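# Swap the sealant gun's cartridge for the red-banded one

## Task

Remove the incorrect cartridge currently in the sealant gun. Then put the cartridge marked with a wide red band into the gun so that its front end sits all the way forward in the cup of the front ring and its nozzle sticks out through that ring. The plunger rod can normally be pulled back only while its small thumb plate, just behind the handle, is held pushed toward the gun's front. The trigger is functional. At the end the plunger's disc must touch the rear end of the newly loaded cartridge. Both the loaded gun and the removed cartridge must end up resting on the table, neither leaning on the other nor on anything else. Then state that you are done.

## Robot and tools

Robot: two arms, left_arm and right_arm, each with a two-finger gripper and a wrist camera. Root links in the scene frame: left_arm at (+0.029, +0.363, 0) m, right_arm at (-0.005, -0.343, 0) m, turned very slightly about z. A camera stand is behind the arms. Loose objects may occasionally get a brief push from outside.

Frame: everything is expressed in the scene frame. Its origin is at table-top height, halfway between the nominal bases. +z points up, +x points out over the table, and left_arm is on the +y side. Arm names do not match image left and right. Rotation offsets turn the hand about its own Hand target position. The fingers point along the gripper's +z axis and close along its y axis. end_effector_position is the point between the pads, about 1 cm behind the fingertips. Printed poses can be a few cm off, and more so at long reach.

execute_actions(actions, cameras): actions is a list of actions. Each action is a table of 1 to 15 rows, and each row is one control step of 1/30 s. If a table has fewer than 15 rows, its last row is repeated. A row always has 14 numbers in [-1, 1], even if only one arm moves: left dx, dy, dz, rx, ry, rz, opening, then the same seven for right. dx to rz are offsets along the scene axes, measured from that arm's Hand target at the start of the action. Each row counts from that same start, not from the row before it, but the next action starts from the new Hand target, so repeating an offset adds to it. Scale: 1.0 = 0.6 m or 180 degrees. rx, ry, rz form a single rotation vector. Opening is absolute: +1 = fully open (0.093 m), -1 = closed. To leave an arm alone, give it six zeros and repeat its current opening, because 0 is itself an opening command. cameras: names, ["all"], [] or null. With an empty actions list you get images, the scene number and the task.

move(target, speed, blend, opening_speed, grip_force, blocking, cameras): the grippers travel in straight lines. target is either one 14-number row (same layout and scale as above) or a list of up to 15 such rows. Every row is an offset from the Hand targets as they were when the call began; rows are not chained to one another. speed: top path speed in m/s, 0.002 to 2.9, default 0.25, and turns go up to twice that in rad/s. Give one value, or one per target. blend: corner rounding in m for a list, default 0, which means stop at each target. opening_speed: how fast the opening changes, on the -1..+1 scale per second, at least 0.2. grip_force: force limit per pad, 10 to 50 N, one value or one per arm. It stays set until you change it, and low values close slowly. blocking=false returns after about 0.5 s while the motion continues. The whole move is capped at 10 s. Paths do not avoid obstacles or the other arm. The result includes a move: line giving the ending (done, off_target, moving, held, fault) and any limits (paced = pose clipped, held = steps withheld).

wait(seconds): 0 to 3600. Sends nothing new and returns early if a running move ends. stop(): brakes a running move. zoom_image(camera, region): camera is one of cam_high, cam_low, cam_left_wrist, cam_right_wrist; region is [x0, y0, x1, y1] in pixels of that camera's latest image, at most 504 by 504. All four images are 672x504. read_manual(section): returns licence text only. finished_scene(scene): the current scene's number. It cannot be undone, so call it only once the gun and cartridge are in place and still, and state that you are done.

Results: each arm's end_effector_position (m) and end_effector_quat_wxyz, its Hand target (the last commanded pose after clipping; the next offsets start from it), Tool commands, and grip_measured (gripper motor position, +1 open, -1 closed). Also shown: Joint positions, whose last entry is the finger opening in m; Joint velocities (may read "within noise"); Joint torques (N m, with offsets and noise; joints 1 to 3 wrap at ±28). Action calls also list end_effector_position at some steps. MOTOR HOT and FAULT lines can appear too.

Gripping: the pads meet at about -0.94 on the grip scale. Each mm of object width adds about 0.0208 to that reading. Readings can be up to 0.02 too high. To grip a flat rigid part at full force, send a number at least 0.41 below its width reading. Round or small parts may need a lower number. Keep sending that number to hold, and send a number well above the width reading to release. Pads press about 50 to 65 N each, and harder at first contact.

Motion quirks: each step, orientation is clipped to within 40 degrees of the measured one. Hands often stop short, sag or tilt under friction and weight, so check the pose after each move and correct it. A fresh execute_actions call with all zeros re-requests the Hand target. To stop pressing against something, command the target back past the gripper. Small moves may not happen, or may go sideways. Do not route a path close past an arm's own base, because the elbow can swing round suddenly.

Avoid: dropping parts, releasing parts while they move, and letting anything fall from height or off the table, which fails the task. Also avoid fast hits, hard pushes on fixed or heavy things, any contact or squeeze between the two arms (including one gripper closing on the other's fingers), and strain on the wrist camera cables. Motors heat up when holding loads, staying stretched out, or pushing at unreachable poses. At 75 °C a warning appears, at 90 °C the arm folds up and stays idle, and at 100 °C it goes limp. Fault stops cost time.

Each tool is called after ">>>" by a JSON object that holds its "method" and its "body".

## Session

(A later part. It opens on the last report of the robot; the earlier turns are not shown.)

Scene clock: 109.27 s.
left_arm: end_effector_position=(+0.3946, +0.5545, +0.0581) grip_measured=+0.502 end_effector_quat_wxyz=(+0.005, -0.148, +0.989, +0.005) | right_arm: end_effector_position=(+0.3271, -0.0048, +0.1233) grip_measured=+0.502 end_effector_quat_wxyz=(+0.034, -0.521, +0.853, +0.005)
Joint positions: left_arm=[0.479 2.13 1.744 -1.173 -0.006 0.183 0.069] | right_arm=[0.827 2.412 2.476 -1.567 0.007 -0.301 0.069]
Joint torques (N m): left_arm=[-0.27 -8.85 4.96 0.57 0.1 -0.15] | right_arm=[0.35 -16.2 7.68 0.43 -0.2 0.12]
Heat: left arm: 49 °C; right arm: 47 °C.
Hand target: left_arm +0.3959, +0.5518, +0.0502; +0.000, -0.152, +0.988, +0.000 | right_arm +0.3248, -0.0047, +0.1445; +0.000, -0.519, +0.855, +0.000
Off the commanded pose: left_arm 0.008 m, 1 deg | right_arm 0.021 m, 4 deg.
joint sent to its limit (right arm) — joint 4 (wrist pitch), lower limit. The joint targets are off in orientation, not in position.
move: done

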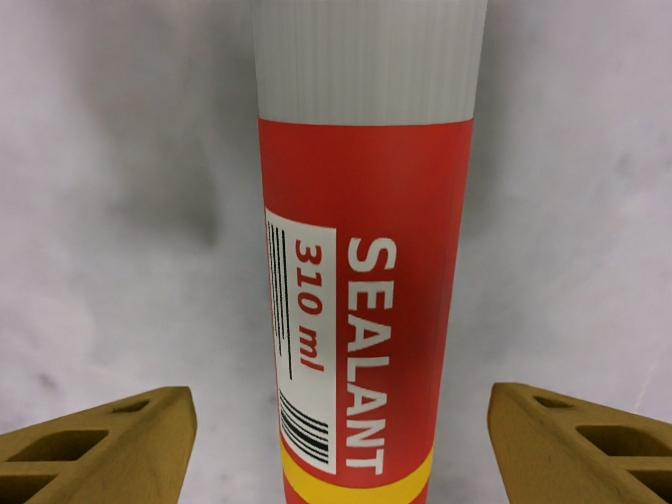

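>>> {"method": "move", "body": {"target": [0.0018,-0.0055,-0.045,0,0,0,0.4,0,0,0,0,0,0,0.5], "speed": 0.1, "cameras": ["cam_left_wrist","cam_low"]}}

>>> {"method": "zoom_image", "body": {"camera": "cam_low", "region": [580, 220, 672, 320]}}

Scene clock: 110.53 s.
left_arm: end_effector_position=(+0.3949, +0.5512, +0.0293) grip_measured=+0.402 end_effector_quat_wxyz=(+0.002, -0.148, +0.989, +0.004) | right_arm: end_effector_position=(+0.3271, -0.0048, +0.1233) grip_measured=+0.502 end_effector_quat_wxyz=(+0.034, -0.521, +0.853, +0.005)
Joint positions: left_arm=[0.472 2.154 1.666 -1.076 -0.006 0.175 0.064] | right_arm=[0.827 2.412 2.476 -1.567 0.007 -0.301 0.069]
Joint torques (N m): left_arm=[-0.38 -9.37 5.19 0.55 0.09 -0.13] | right_arm=[0.36 -16.14 7.66 0.44 -0.21 0.11]
Heat: left arm: 49 °C; right arm: 48 °C.
Hand target: left_arm +0.3969, +0.5484, +0.0233; +0.000, -0.152, +0.988, +0.000 | right_arm +0.3248, -0.0047, +0.1445; +0.000, -0.519, +0.855, +0.000
Off the commanded pose: left_arm 0.007 m, 1 deg | right_arm 0.021 m, 4 deg.
joint sent to its limit (right arm) — joint 4 (wrist pitch), lower limit. The joint targets are off in orientation, not in position.
move: done
Images, in order (width x height): cam_low 672x504, cam_left_wrist 672x504.

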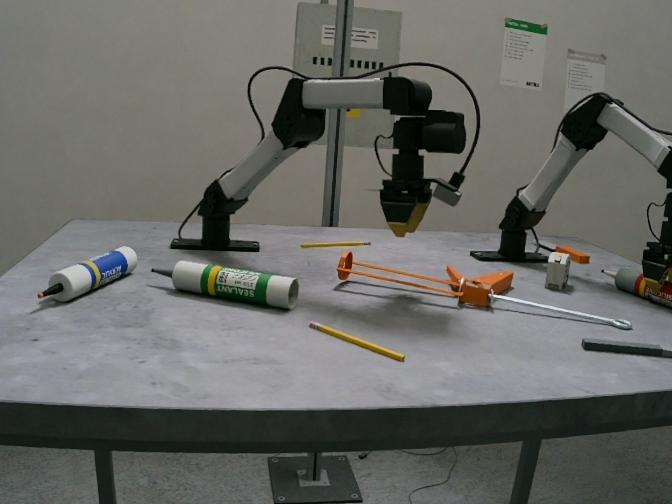

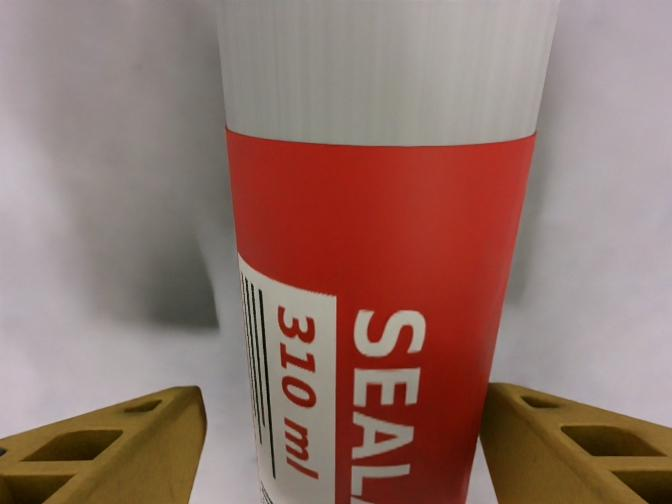

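Scaled by 5.040.

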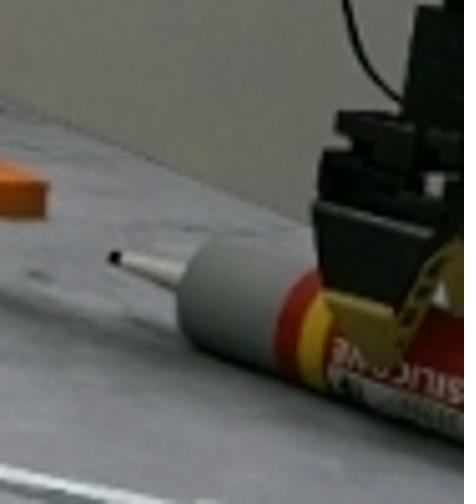

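>>> {"method": "move", "body": {"target": [[0.003,-0.0095,0,0,0,0,0.4,0,0,0,0,0,0,0.5],[0.003,-0.0095,0,0,0,0,-0.4,0,0,0,0,0,0,0.5]], "speed": 0.1, "grip_force": [45,50], "cameras": ["cam_left_wrist","cam_low"]}}

Scene clock: 113.00 s.
left_arm: end_effector_position=(+0.3986, +0.5452, +0.0293) grip_measured=-0.077 end_effector_quat_wxyz=(+0.003, -0.147, +0.989, +0.004) | right_arm: end_effector_position=(+0.3271, -0.0048, +0.1233) grip_measured=+0.502 end_effector_quat_wxyz=(+0.034, -0.521, +0.853, +0.005)
Joint positions: left_arm=[0.455 2.154 1.666 -1.074 -0.005 0.16 0.041] | right_arm=[0.827 2.412 2.476 -1.567 0.007 -0.301 0.069]
Joint torques (N m): left_arm=[-0.21 -9.44 4.68 0.55 0.09 -0.15] | right_arm=[0.36 -16.17 7.69 0.44 -0.2 0.12]
Heat: left arm: 49 °C; right arm: 48 °C.
Hand target: left_arm +0.3987, +0.5428, +0.0233; +0.000, -0.152, +0.988, +0.000 | right_arm +0.3248, -0.0047, +0.1445; +0.000, -0.519, +0.855, +0.000
Off the commanded pose: left_arm 0.007 m, 1 deg | right_arm 0.021 m, 4 deg.
joint sent to its limit (right arm) — joint 4 (wrist pitch), lower limit. The joint targets are off in orientation, not in position.
grip_force (N): 45, 50
move: done
Images, in order (width x height): cam_low 672x504, cam_left_wrist 672x504.

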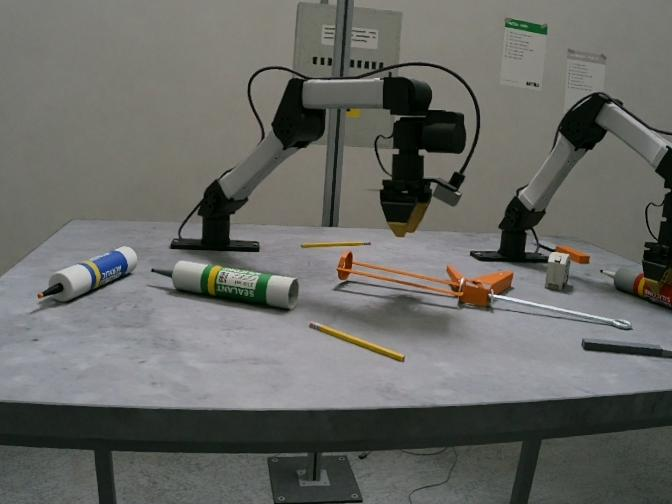

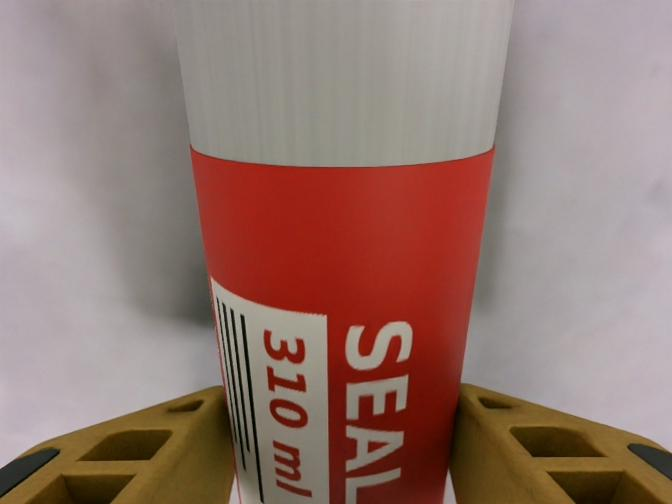

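>>> {"method": "move", "body": {"target": [0,0,0.25,0,0,0,-0.4,-0.1233,-0.2433,0.126,0.322,-0.164,0,-0.5], "speed": 0.15, "cameras": ["cam_left_wrist","cam_right_wrist","cam_low","cam_high"]}}

Scene clock: 127.10 s.
left_arm: end_effector_position=(+0.3962, +0.5440, +0.1474) grip_measured=-0.088 end_effector_quat_wxyz=(-0.005, -0.147, +0.989, +0.001) | right_arm: end_effector_position=(+0.2514, -0.1504, +0.2160) grip_measured=-0.498 end_effector_quat_wxyz=(+0.447, -0.438, +0.728, +0.281)
Joint positions: left_arm=[0.455 2.154 2.138 -1.564 -0.005 0.16 0.041] | right_arm=[0.328 1.031 0.766 -0.353 -0.701 -0.412 0.021]
Joint torques (N m): left_arm=[-0.17 -13.81 7.98 0.28 0.08 -0.14] | right_arm=[-0.2 -3.97 6.91 2.15 -0.53 0.08]
Heat: left arm: 50 °C; right arm: 51 °C.
Hand target: left_arm +0.3987, +0.5428, +0.1732; +0.000, -0.152, +0.988, +0.000 | right_arm +0.2508, -0.1506, +0.2201; +0.457, -0.438, +0.721, +0.283
Off the commanded pose: left_arm 0.026 m, 1 deg | right_arm 0.004 m, 1 deg.
joint sent to its limit (left arm) — joint 4 (wrist pitch), lower limit. The joint targets are off in orientation, not in position.
grip_force (N): 45, 50
move: off_target (left_arm)

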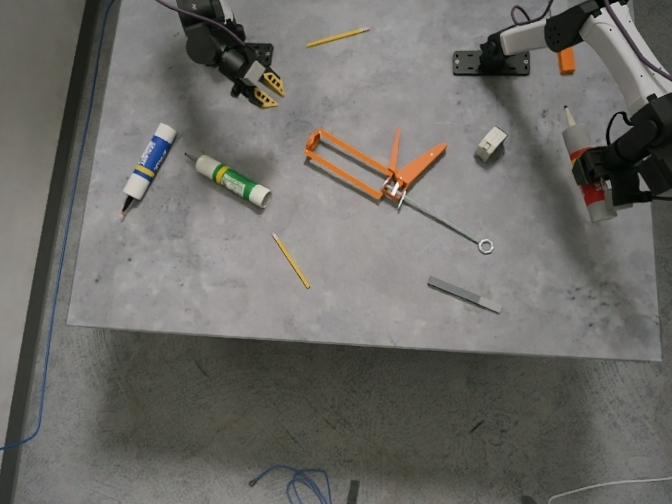

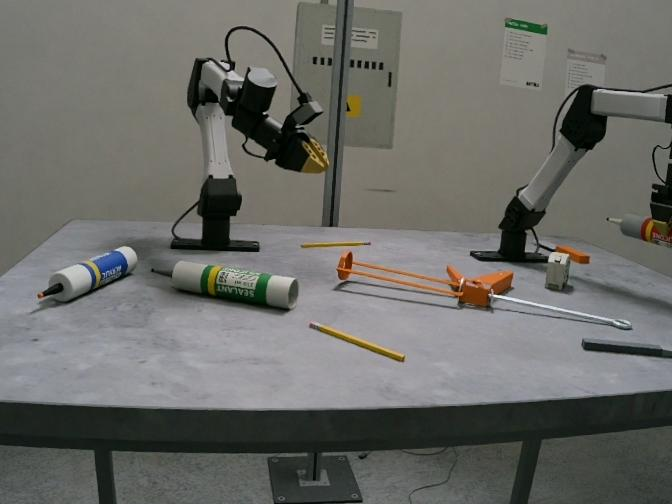

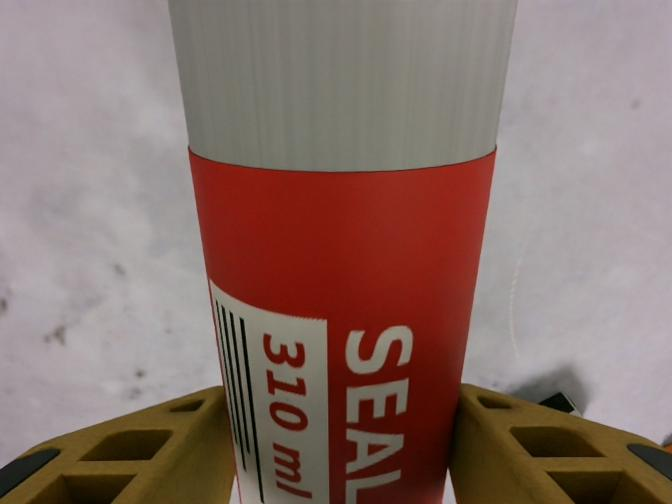

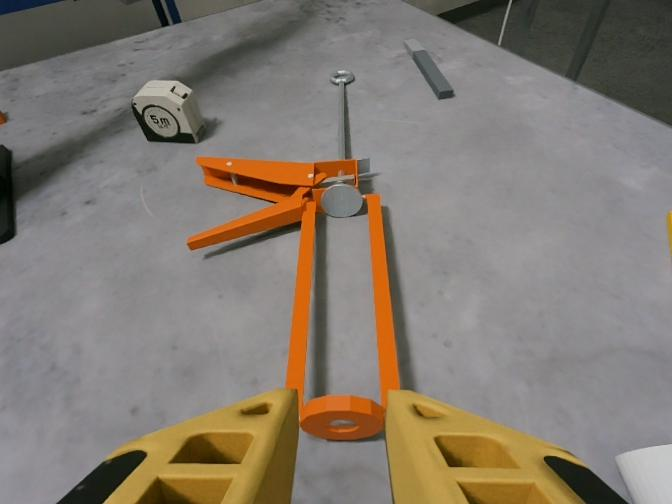

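>>> {"method": "move", "body": {"target": [0.005,-0.717,-0.04,0.0504,-0.0617,0.2404,-0.4,0,0,0,0,0,0,1.0], "speed": 0.22, "cameras": ["cam_left_wrist","cam_right_wrist","cam_low","cam_high"]}}

Scene clock: 131.17 s.
left_arm: end_effector_position=(+0.3953, +0.1115, +0.1393) grip_measured=-0.088 end_effector_quat_wxyz=(+0.110, -0.489, +0.865, +0.031) | right_arm: end_effector_position=(+0.2514, -0.1503, +0.2162) grip_measured=+1.000 end_effector_quat_wxyz=(+0.447, -0.438, +0.728, +0.281)
Joint positions: left_arm=[-0.688 2.29 2.311 -1.57 -0.229 -1.715 0.041] | right_arm=[0.328 1.031 0.766 -0.353 -0.702 -0.412 0.093]
Joint torques (N m): left_arm=[0.47 -11.11 7.98 0.33 -0.3 -0.18] | right_arm=[-0.23 -3.96 6.93 2.16 -0.5 0.09]
Heat: left arm: 51 °C; right arm: 50 °C.
Hand target: left_arm +0.4017, +0.1127, +0.1493; +0.105, -0.503, +0.855, +0.062 | right_arm +0.2508, -0.1506, +0.2201; +0.457, -0.438, +0.721, +0.283
Off the commanded pose: left_arm 0.012 m, 4 deg | right_arm 0.004 m, 1 deg.
joint sent to its limit (left arm) — joint 4 (wrist pitch), lower limit. The joint targets are off in orientation, not in position.
grip_force (N): 45, 50
move: off_target (left_arm)

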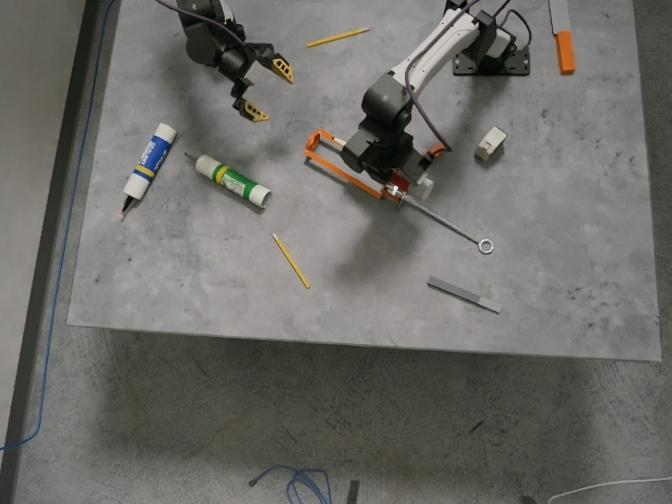

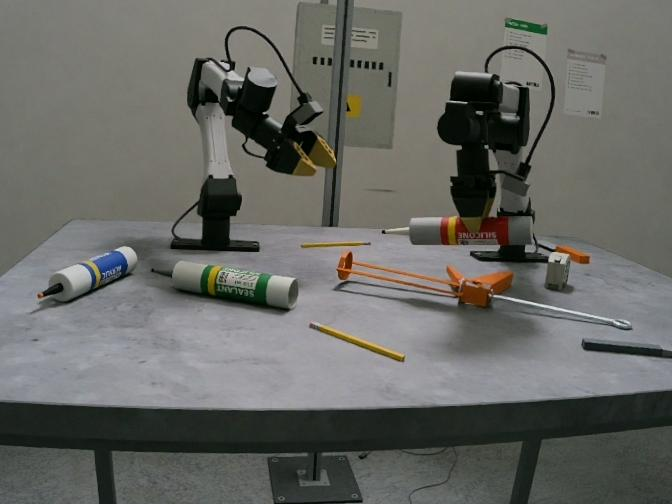

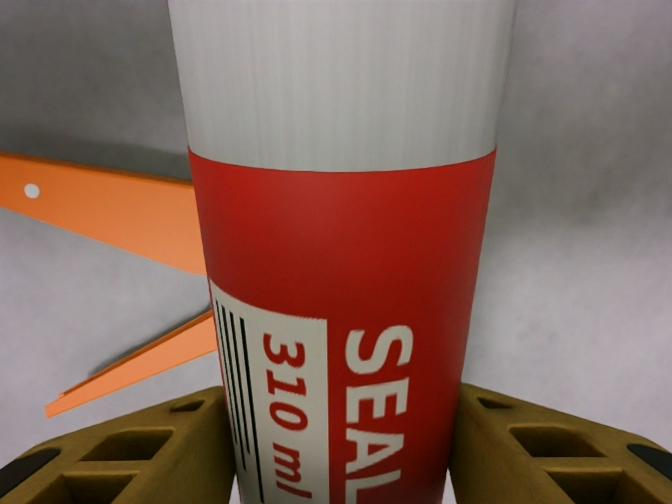

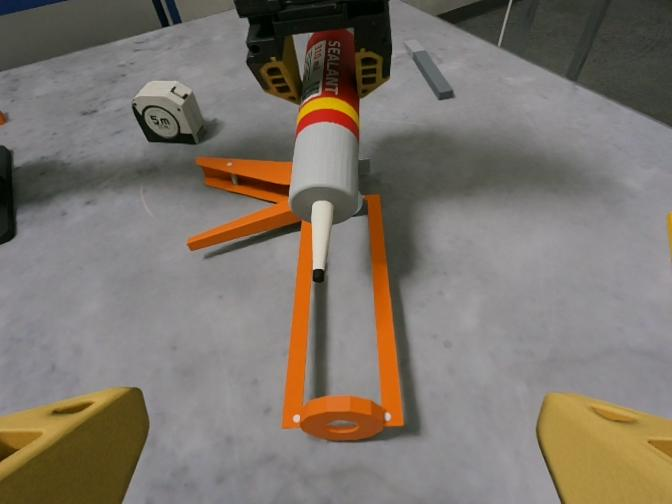

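>>> {"method": "move", "body": {"target": [-0.0045,-0.0357,-0.083,0,0,0.0139,-0.4,0,0,0,0,0,0,1.0], "speed": 0.12, "cameras": ["cam_right_wrist","cam_low"]}}

>>> {"method": "zoom_image", "body": {"camera": "cam_low", "region": [320, 210, 560, 330]}}

Scene clock: 133.93 s.
left_arm: end_effector_position=(+0.3945, +0.0946, +0.0892) grip_measured=-0.088 end_effector_quat_wxyz=(+0.098, -0.514, +0.849, +0.069) | right_arm: end_effector_position=(+0.2514, -0.1503, +0.2162) grip_measured=+1.000 end_effector_quat_wxyz=(+0.447, -0.438, +0.728, +0.281)
Joint positions: left_arm=[-0.718 2.436 2.363 -1.572 -0.229 -1.816 0.041] | right_arm=[0.328 1.031 0.766 -0.353 -0.702 -0.412 0.093]
Joint torques (N m): left_arm=[-0.08 -12.18 7.87 0.16 -0.23 -0.17] | right_arm=[-0.24 -3.96 6.93 2.16 -0.49 0.08]
Heat: left arm: 51 °C; right arm: 49 °C.
Hand target: left_arm +0.3990, +0.0911, +0.0995; +0.104, -0.522, +0.844, +0.064 | right_arm +0.2508, -0.1506, +0.2201; +0.457, -0.438, +0.721, +0.283
Off the commanded pose: left_arm 0.012 m, 1 deg | right_arm 0.004 m, 1 deg.
joint sent to its limit (left arm) — joint 4 (wrist pitch), lower limit. The joint targets still meet the commanded pose.
grip_force (N): 45, 50
move: off_target (left_arm)
Images, in order (width x height): cam_low 672x504, cam_right_wrist 672x504.

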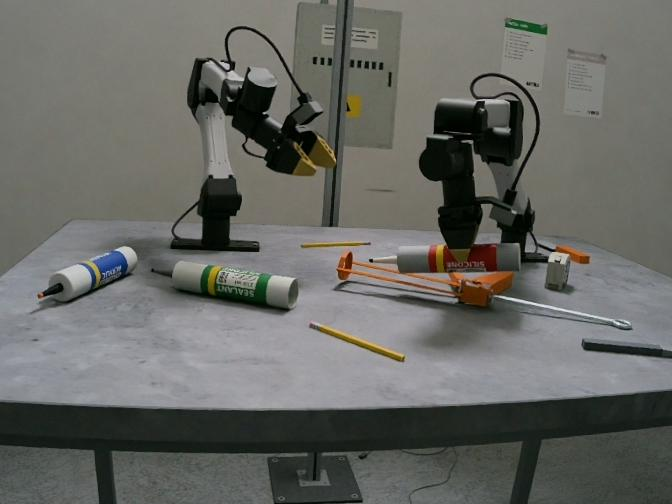

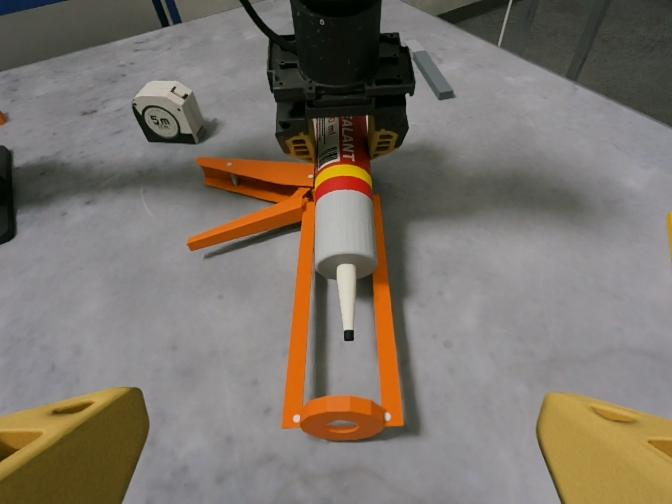

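Scaled by 2.100.

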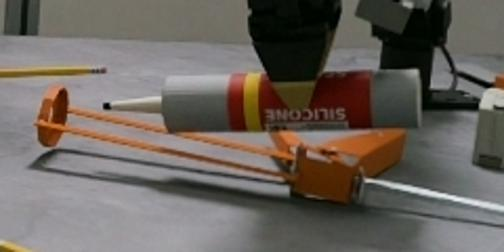

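>>> {"method": "move", "body": {"target": [-0.0295,-0.0482,-0.0292,0,0,-0.0072,-0.4,0,0,0,0,0,0,1.0], "speed": 0.08, "cameras": ["cam_right_wrist","cam_low"]}}

>>> {"method": "zoom_image", "body": {"camera": "cam_low", "region": [320, 220, 520, 320]}}

>>> {"method": "zoom_image", "body": {"camera": "cam_right_wrist", "region": [240, 280, 440, 450]}}

Scene clock: 135.63 s.
left_arm: end_effector_position=(+0.3760, +0.0648, +0.0741) grip_measured=-0.088 end_effector_quat_wxyz=(+0.098, -0.504, +0.855, +0.073) | right_arm: end_effector_position=(+0.2514, -0.1503, +0.2162) grip_measured=+1.000 end_effector_quat_wxyz=(+0.447, -0.438, +0.728, +0.281)
Joint positions: left_arm=[-0.793 2.486 2.392 -1.572 -0.226 -1.868 0.041] | right_arm=[0.328 1.031 0.766 -0.353 -0.702 -0.412 0.093]
Joint torques (N m): left_arm=[0.2 -12.08 7.86 0.11 -0.21 -0.19] | right_arm=[-0.25 -3.95 6.91 2.15 -0.51 0.08]
Heat: left arm: 51 °C; right arm: 48 °C.
Hand target: left_arm +0.3813, +0.0622, +0.0819; +0.105, -0.512, +0.850, +0.063 | right_arm +0.2508, -0.1506, +0.2201; +0.457, -0.438, +0.721, +0.283
Off the commanded pose: left_arm 0.010 m, 2 deg | right_arm 0.004 m, 1 deg.
joint sent to its limit (left arm) — joint 4 (wrist pitch), lower limit. The joint targets still meet the commanded pose.
grip_force (N): 45, 50
move: done
Images, in order (width x height): cam_low 672x504, cam_right_wrist 672x504.

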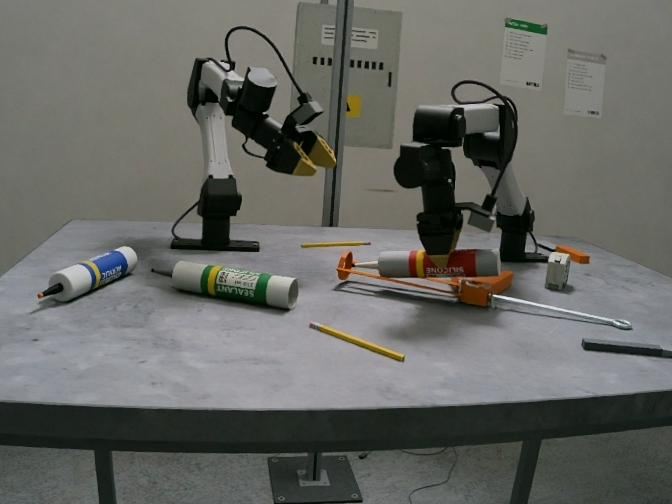

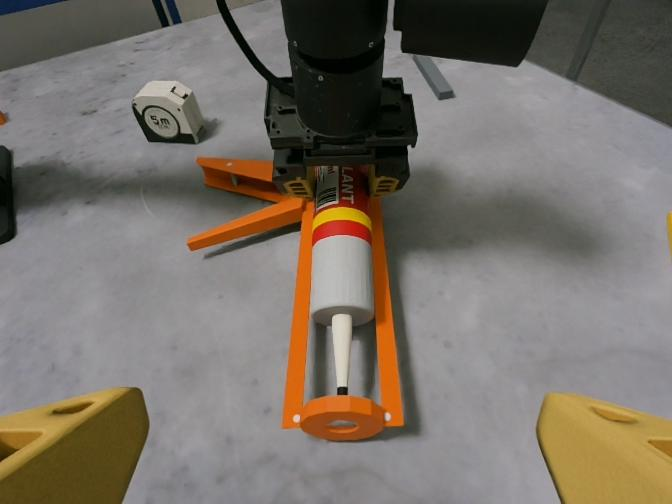

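Scaled by 2.520.

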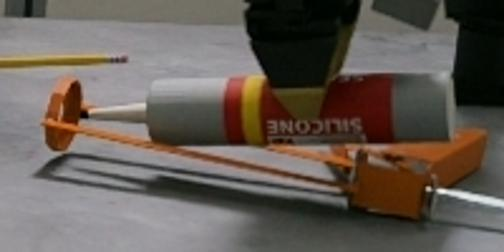

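Scaled by 2.520.

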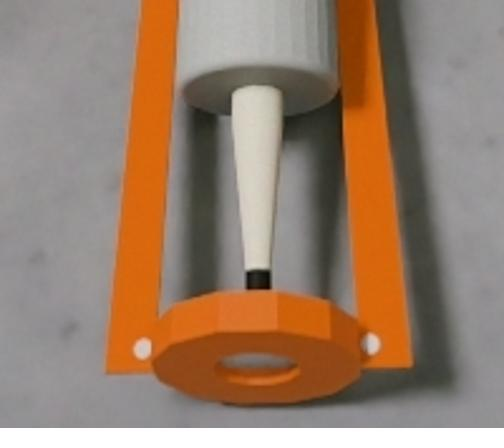

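>>> {"method": "zoom_image", "body": {"camera": "cam_low", "region": [325, 240, 395, 295]}}

Scaled by 7.200.

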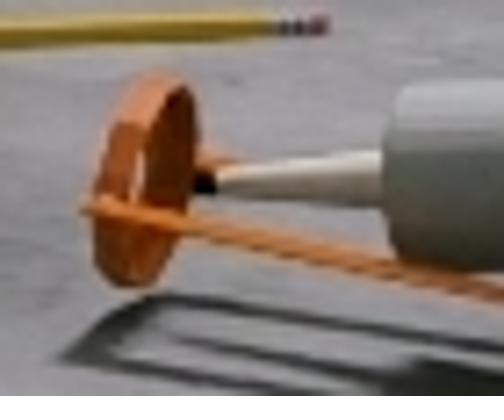

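>>> {"method": "move", "body": {"target": [-0.0235,-0.0423,-0.013,0,0,0,-0.4,0,0,0,0,0,0,1.0], "speed": 0.06, "cameras": ["cam_right_wrist","cam_low"]}}

>>> {"method": "zoom_image", "body": {"camera": "cam_low", "region": [325, 230, 465, 310]}}

>>> {"method": "zoom_image", "body": {"camera": "cam_right_wrist", "region": [240, 280, 440, 450]}}

Scene clock: 137.53 s.
left_arm: end_effector_position=(+0.3626, +0.0402, +0.0671) grip_measured=-0.088 end_effector_quat_wxyz=(+0.101, -0.503, +0.856, +0.065) | right_arm: end_effector_position=(+0.2514, -0.1503, +0.2162) grip_measured=+1.000 end_effector_quat_wxyz=(+0.447, -0.438, +0.728, +0.281)
Joint positions: left_arm=[-0.85 2.523 2.433 -1.572 -0.223 -1.924 0.041] | right_arm=[0.328 1.031 0.766 -0.353 -0.702 -0.412 0.093]
Joint torques (N m): left_arm=[0.16 -12.16 7.79 0.11 -0.2 -0.21] | right_arm=[-0.25 -3.97 6.91 2.15 -0.5 0.09]
Heat: left arm: 51 °C; right arm: 47 °C.
Hand target: left_arm +0.3673, +0.0368, +0.0742; +0.105, -0.512, +0.850, +0.063 | right_arm +0.2508, -0.1506, +0.2201; +0.457, -0.438, +0.721, +0.283
Off the commanded pose: left_arm 0.009 m, 1 deg | right_arm 0.004 m, 1 deg.
joint sent to its limit (left arm) — joint 4 (wrist pitch), lower limit. The joint targets still meet the commanded pose.
grip_force (N): 45, 50
move: done
Images, in order (width x height): cam_low 672x504, cam_right_wrist 672x504.

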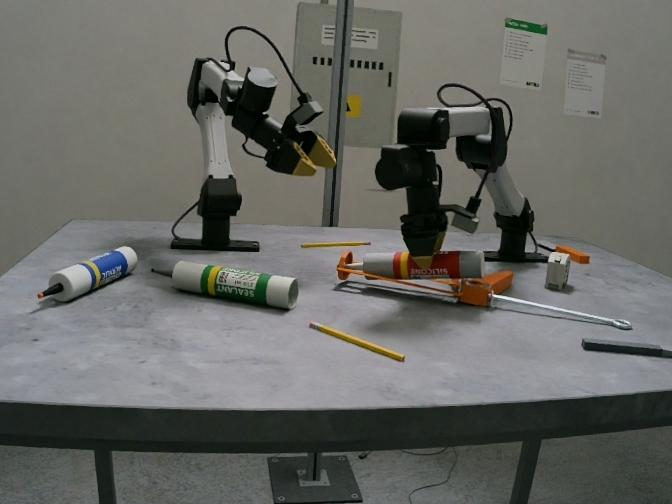

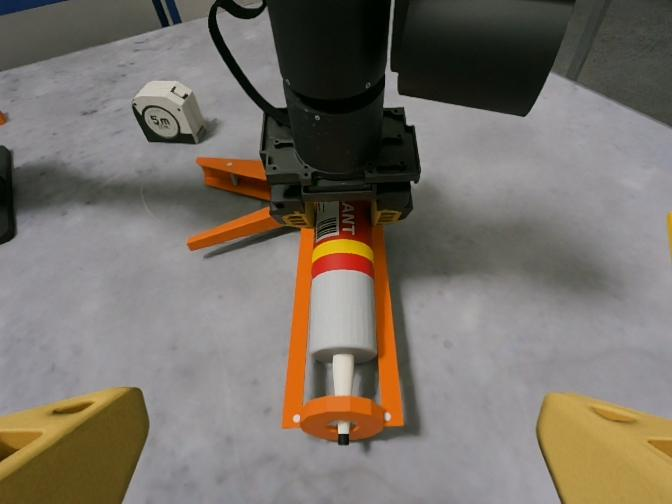

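Scaled by 3.600.

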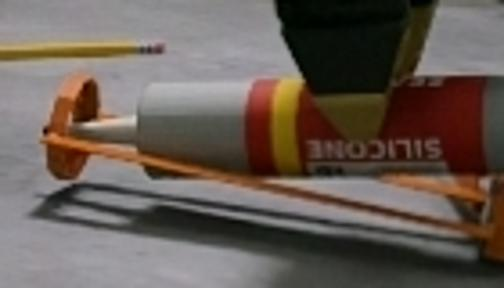

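Scaled by 2.520.

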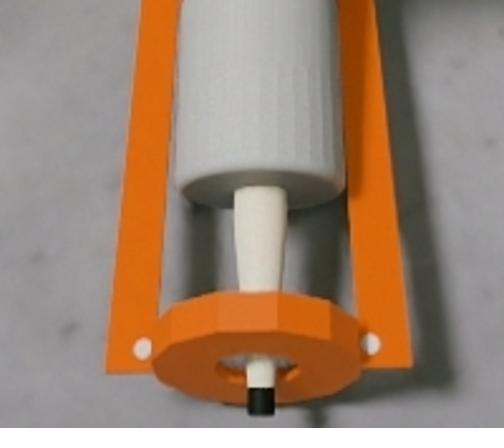

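>>> {"method": "move", "body": {"target": [-0.0233,-0.0385,-0.0103,0,0,0,-0.4,0,0,0,0,0,0,1.0], "speed": 0.05, "cameras": ["cam_right_wrist","cam_low"]}}

>>> {"method": "zoom_image", "body": {"camera": "cam_low", "region": [325, 235, 395, 290]}}

>>> {"method": "zoom_image", "body": {"camera": "cam_right_wrist", "region": [240, 300, 440, 470]}}

Scene clock: 139.27 s.
left_arm: end_effector_position=(+0.3498, +0.0184, +0.0618) grip_measured=-0.088 end_effector_quat_wxyz=(+0.105, -0.503, +0.856, +0.055) | right_arm: end_effector_position=(+0.2514, -0.1503, +0.2162) grip_measured=+1.000 end_effector_quat_wxyz=(+0.447, -0.438, +0.728, +0.281)
Joint positions: left_arm=[-0.901 2.557 2.476 -1.573 -0.223 -1.973 0.041] | right_arm=[0.328 1.031 0.766 -0.353 -0.702 -0.412 0.093]
Joint torques (N m): left_arm=[-0.01 -12.16 7.82 0.12 -0.17 -0.13] | right_arm=[-0.23 -3.96 6.93 2.15 -0.51 0.08]
Heat: left arm: 51 °C; right arm: 47 °C.
Hand target: left_arm +0.3532, +0.0137, +0.0679; +0.105, -0.512, +0.850, +0.063 | right_arm +0.2508, -0.1506, +0.2201; +0.457, -0.438, +0.721, +0.283
Off the commanded pose: left_arm 0.008 m, 2 deg | right_arm 0.004 m, 1 deg.
joint sent to its limit (left arm) — joint 4 (wrist pitch), lower limit. The joint targets still meet the commanded pose.
grip_force (N): 45, 50
move: done
Images, in order (width x height): cam_low 672x504, cam_right_wrist 672x504.

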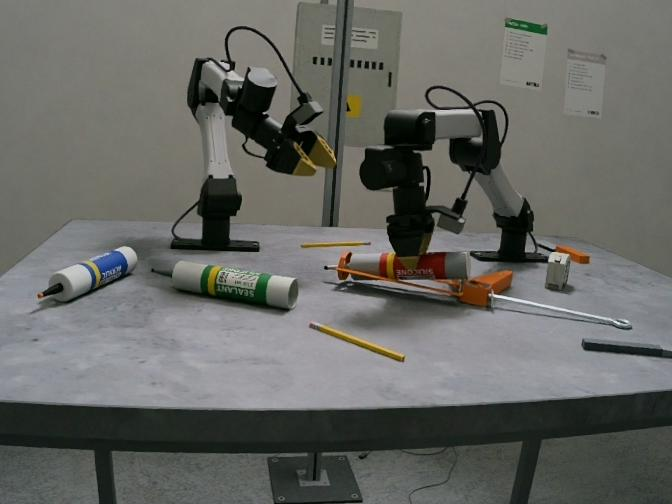

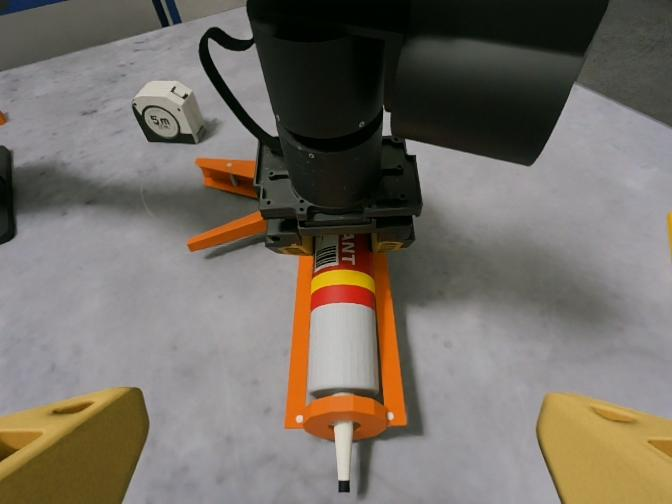

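Scaled by 7.200.

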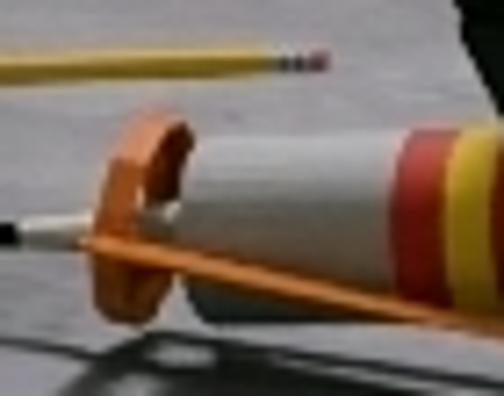

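Scaled by 2.520.

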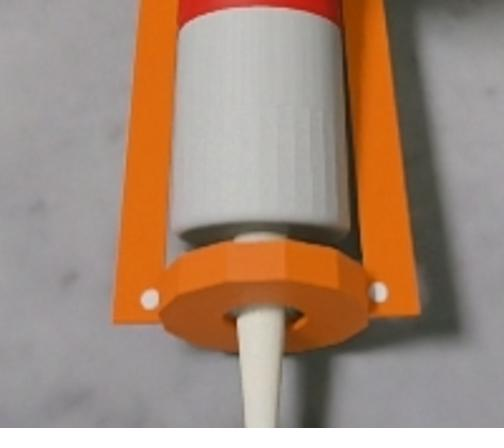

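>>> {"method": "move", "body": {"target": [-0.0032,-0.0058,-0.0112,-0.0146,0.0081,0,-0.4,0,0,0,0,0,0,1.0], "speed": 0.05, "cameras": ["cam_right_wrist","cam_low"]}}

>>> {"method": "zoom_image", "body": {"camera": "cam_low", "region": [325, 235, 395, 290]}}

>>> {"method": "zoom_image", "body": {"camera": "cam_low", "region": [430, 235, 520, 310]}}

>>> {"method": "zoom_image", "body": {"camera": "cam_right_wrist", "region": [240, 300, 440, 470]}}

Scene clock: 141.30 s.
left_arm: end_effector_position=(+0.3488, +0.0133, +0.0599) grip_measured=-0.088 end_effector_quat_wxyz=(+0.090, -0.506, +0.856, +0.049) | right_arm: end_effector_position=(+0.2514, -0.1503, +0.2162) grip_measured=+1.000 end_effector_quat_wxyz=(+0.447, -0.438, +0.728, +0.281)
Joint positions: left_arm=[-0.898 2.569 2.497 -1.573 -0.192 -1.973 0.041] | right_arm=[0.328 1.031 0.766 -0.353 -0.702 -0.412 0.093]
Joint torques (N m): left_arm=[0.46 -11.58 7.47 0.15 -0.02 -0.1] | right_arm=[-0.21 -3.95 6.91 2.15 -0.5 0.08]
Heat: left arm: 51 °C; right arm: 46 °C.
Hand target: left_arm +0.3513, +0.0104, +0.0613; +0.082, -0.514, +0.852, +0.050 | right_arm +0.2508, -0.1506, +0.2201; +0.457, -0.438, +0.721, +0.283
Off the commanded pose: left_arm 0.004 m, 1 deg | right_arm 0.004 m, 1 deg.
joint sent to its limit (left arm) — joint 4 (wrist pitch), lower limit. The joint targets still meet the commanded pose.
grip_force (N): 45, 50
move: done
Images, in order (width x height): cam_low 672x504, cam_right_wrist 672x504.

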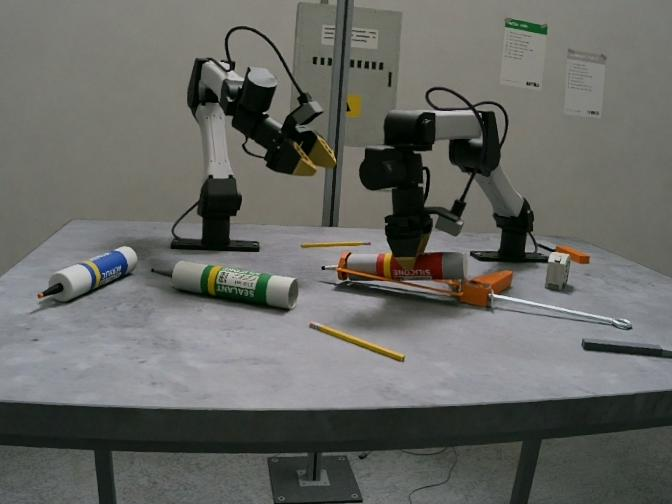

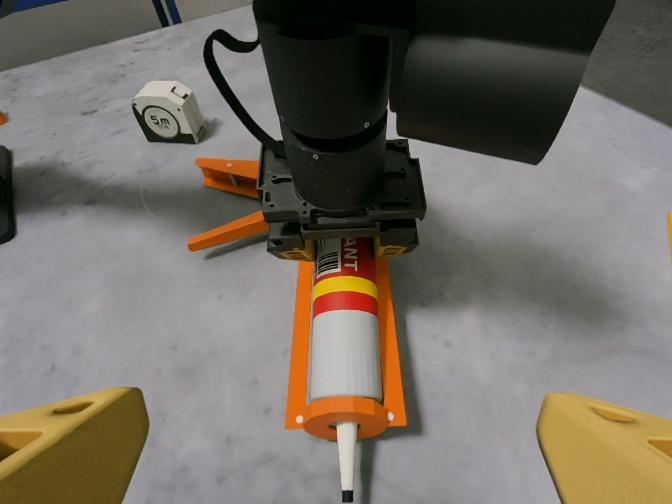

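Scaled by 7.200.

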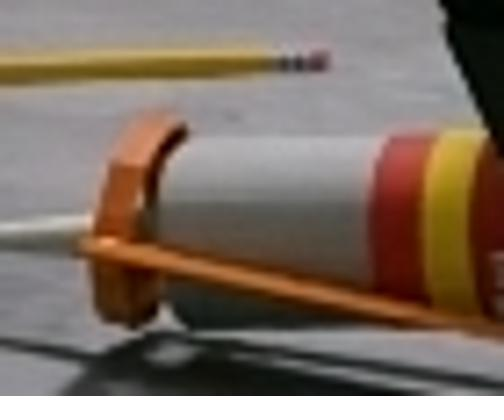

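Scaled by 5.600.

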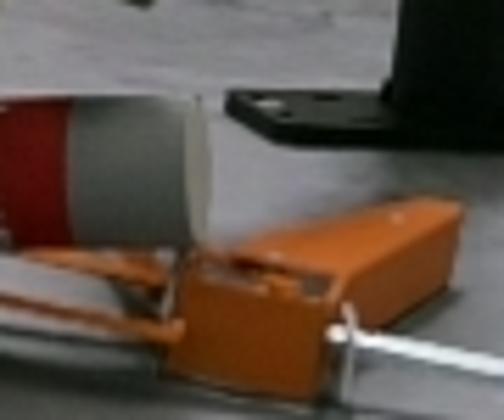

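Scaled by 2.520.

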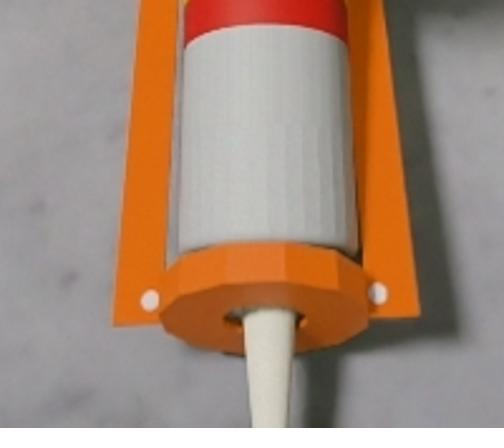

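>>> {"method": "move", "body": {"target": [-0.007,-0.0125,-0.003,0,0,0,-0.4,0,0,0,0,0,0,1.0], "speed": 0.05, "cameras": ["cam_right_wrist","cam_low"]}}

>>> {"method": "zoom_image", "body": {"camera": "cam_low", "region": [315, 235, 385, 290]}}

>>> {"method": "zoom_image", "body": {"camera": "cam_low", "region": [430, 235, 520, 310]}}

>>> {"method": "zoom_image", "body": {"camera": "cam_right_wrist", "region": [240, 300, 440, 470]}}

Scene clock: 143.03 s.
left_arm: end_effector_position=(+0.3478, +0.0096, +0.0588) grip_measured=-0.088 end_effector_quat_wxyz=(+0.089, -0.507, +0.856, +0.047) | right_arm: end_effector_position=(+0.2514, -0.1503, +0.2162) grip_measured=+1.000 end_effector_quat_wxyz=(+0.447, -0.438, +0.728, +0.281)
Joint positions: left_arm=[-0.904 2.581 2.515 -1.575 -0.19 -1.979 0.041] | right_arm=[0.328 1.031 0.766 -0.353 -0.702 -0.412 0.093]
Joint torques (N m): left_arm=[-0.31 -11.54 7.45 0.18 0.01 -0.19] | right_arm=[-0.24 -3.95 6.94 2.16 -0.5 0.09]
Heat: left arm: 52 °C; right arm: 46 °C.
Hand target: left_arm +0.3472, +0.0028, +0.0594; +0.082, -0.514, +0.852, +0.050 | right_arm +0.2508, -0.1506, +0.2201; +0.457, -0.438, +0.721, +0.283
Off the commanded pose: left_arm 0.007 m, 1 deg | right_arm 0.004 m, 1 deg.
joint sent to its limit (left arm) — joint 4 (wrist pitch), lower limit. The joint targets still meet the commanded pose.
grip_force (N): 45, 50
move: done
Images, in order (width x height): cam_low 672x504, cam_right_wrist 672x504.

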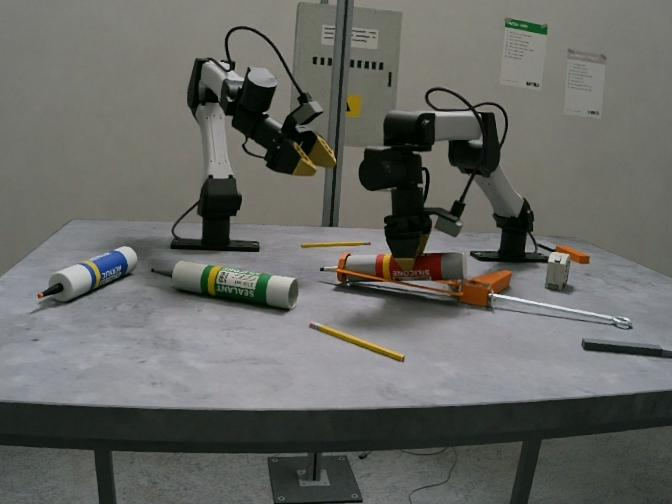

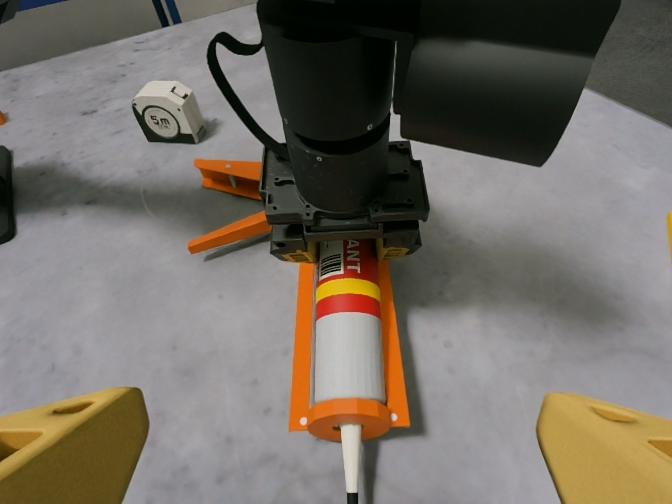

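Scaled by 7.200.

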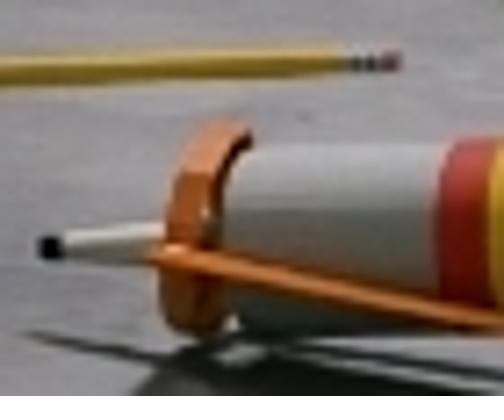

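Scaled by 5.600.

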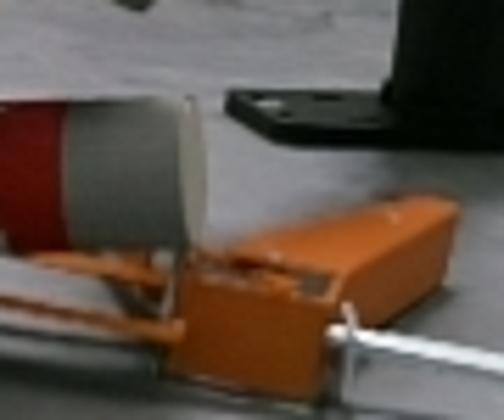

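Scaled by 2.520.

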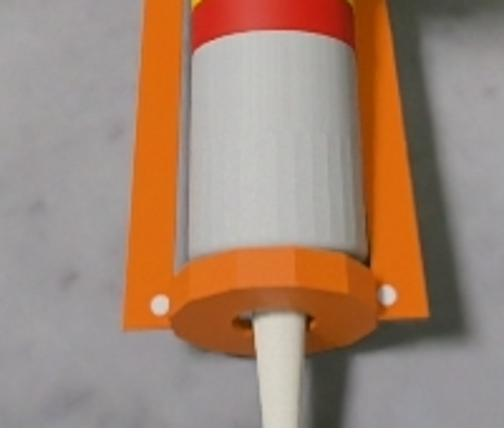

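>>> {"method": "move", "body": {"target": [-0.0083,-0.0048,0.0015,0,0,0.0056,-0.4,0,0,0,0,0,0,1.0], "speed": 0.05, "cameras": ["cam_right_wrist","cam_low"]}}

>>> {"method": "zoom_image", "body": {"camera": "cam_low", "region": [315, 235, 385, 290]}}

>>> {"method": "zoom_image", "body": {"camera": "cam_low", "region": [430, 235, 520, 310]}}

>>> {"method": "zoom_image", "body": {"camera": "cam_right_wrist", "region": [240, 300, 440, 470]}}

Scene clock: 145.13 s.
left_arm: end_effector_position=(+0.3440, +0.0062, +0.0588) grip_measured=-0.088 end_effector_quat_wxyz=(+0.090, -0.513, +0.853, +0.045) | right_arm: end_effector_position=(+0.2514, -0.1503, +0.2162) grip_measured=+1.000 end_effector_quat_wxyz=(+0.447, -0.438, +0.728, +0.281)
Joint positions: left_arm=[-0.915 2.581 2.515 -1.575 -0.189 -2.004 0.041] | right_arm=[0.328 1.031 0.766 -0.353 -0.702 -0.412 0.093]
Joint torques (N m): left_arm=[-0.34 -12.1 6.86 0.17 0.02 -0.25] | right_arm=[-0.21 -3.95 6.9 2.15 -0.5 0.08]
Heat: left arm: 52 °C; right arm: 45 °C.
Hand target: left_arm +0.3421, -0.0001, +0.0603; +0.081, -0.521, +0.848, +0.051 | right_arm +0.2508, -0.1506, +0.2201; +0.457, -0.438, +0.721, +0.283
Off the commanded pose: left_arm 0.007 m, 2 deg | right_arm 0.004 m, 1 deg.
joint sent to its limit (left arm) — joint 4 (wrist pitch), lower limit. The joint targets still meet the commanded pose.
grip_force (N): 45, 50
move: done
Images, in order (width x height): cam_low 672x504, cam_right_wrist 672x504.

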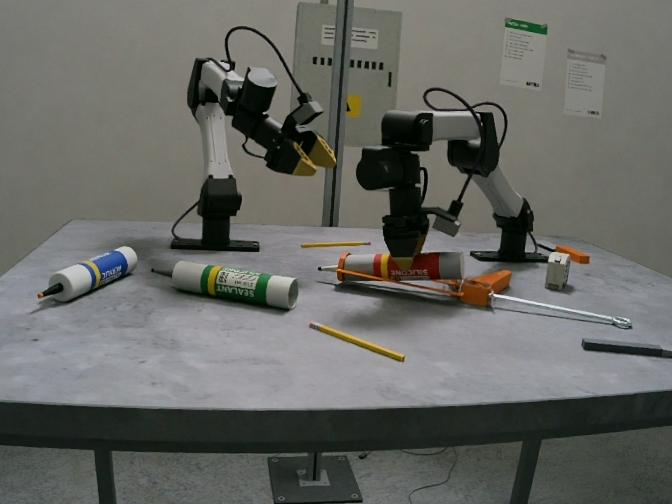

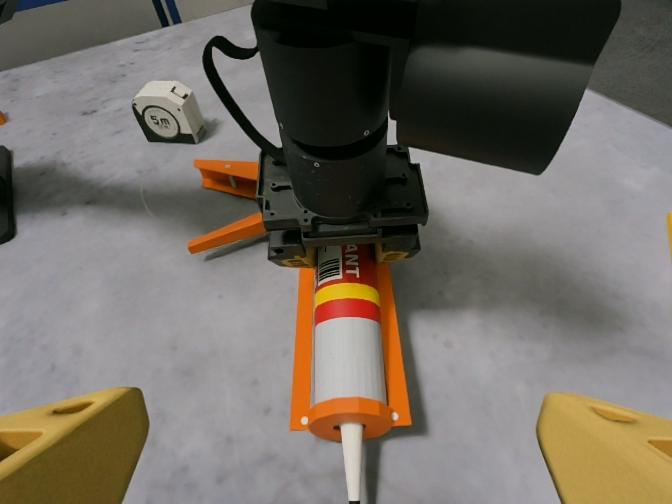

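Scaled by 7.200.

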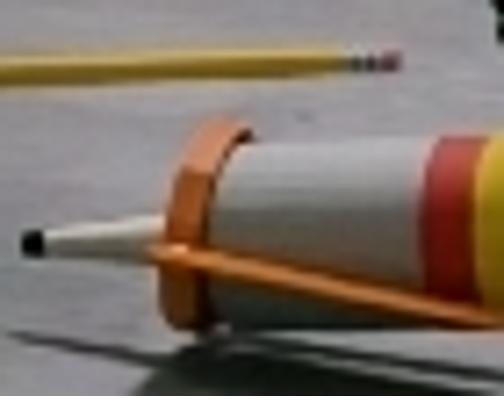

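Scaled by 5.600.

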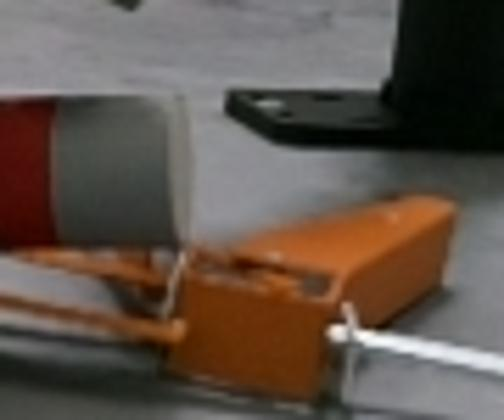

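Scaled by 2.520.

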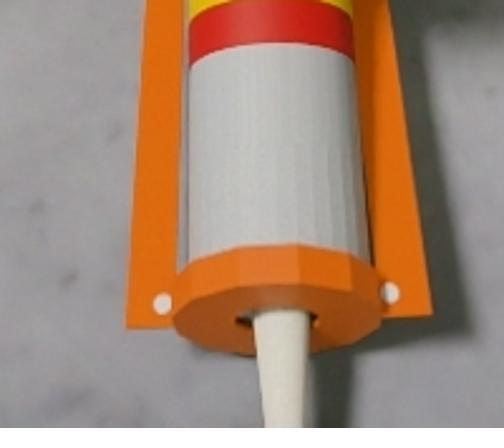

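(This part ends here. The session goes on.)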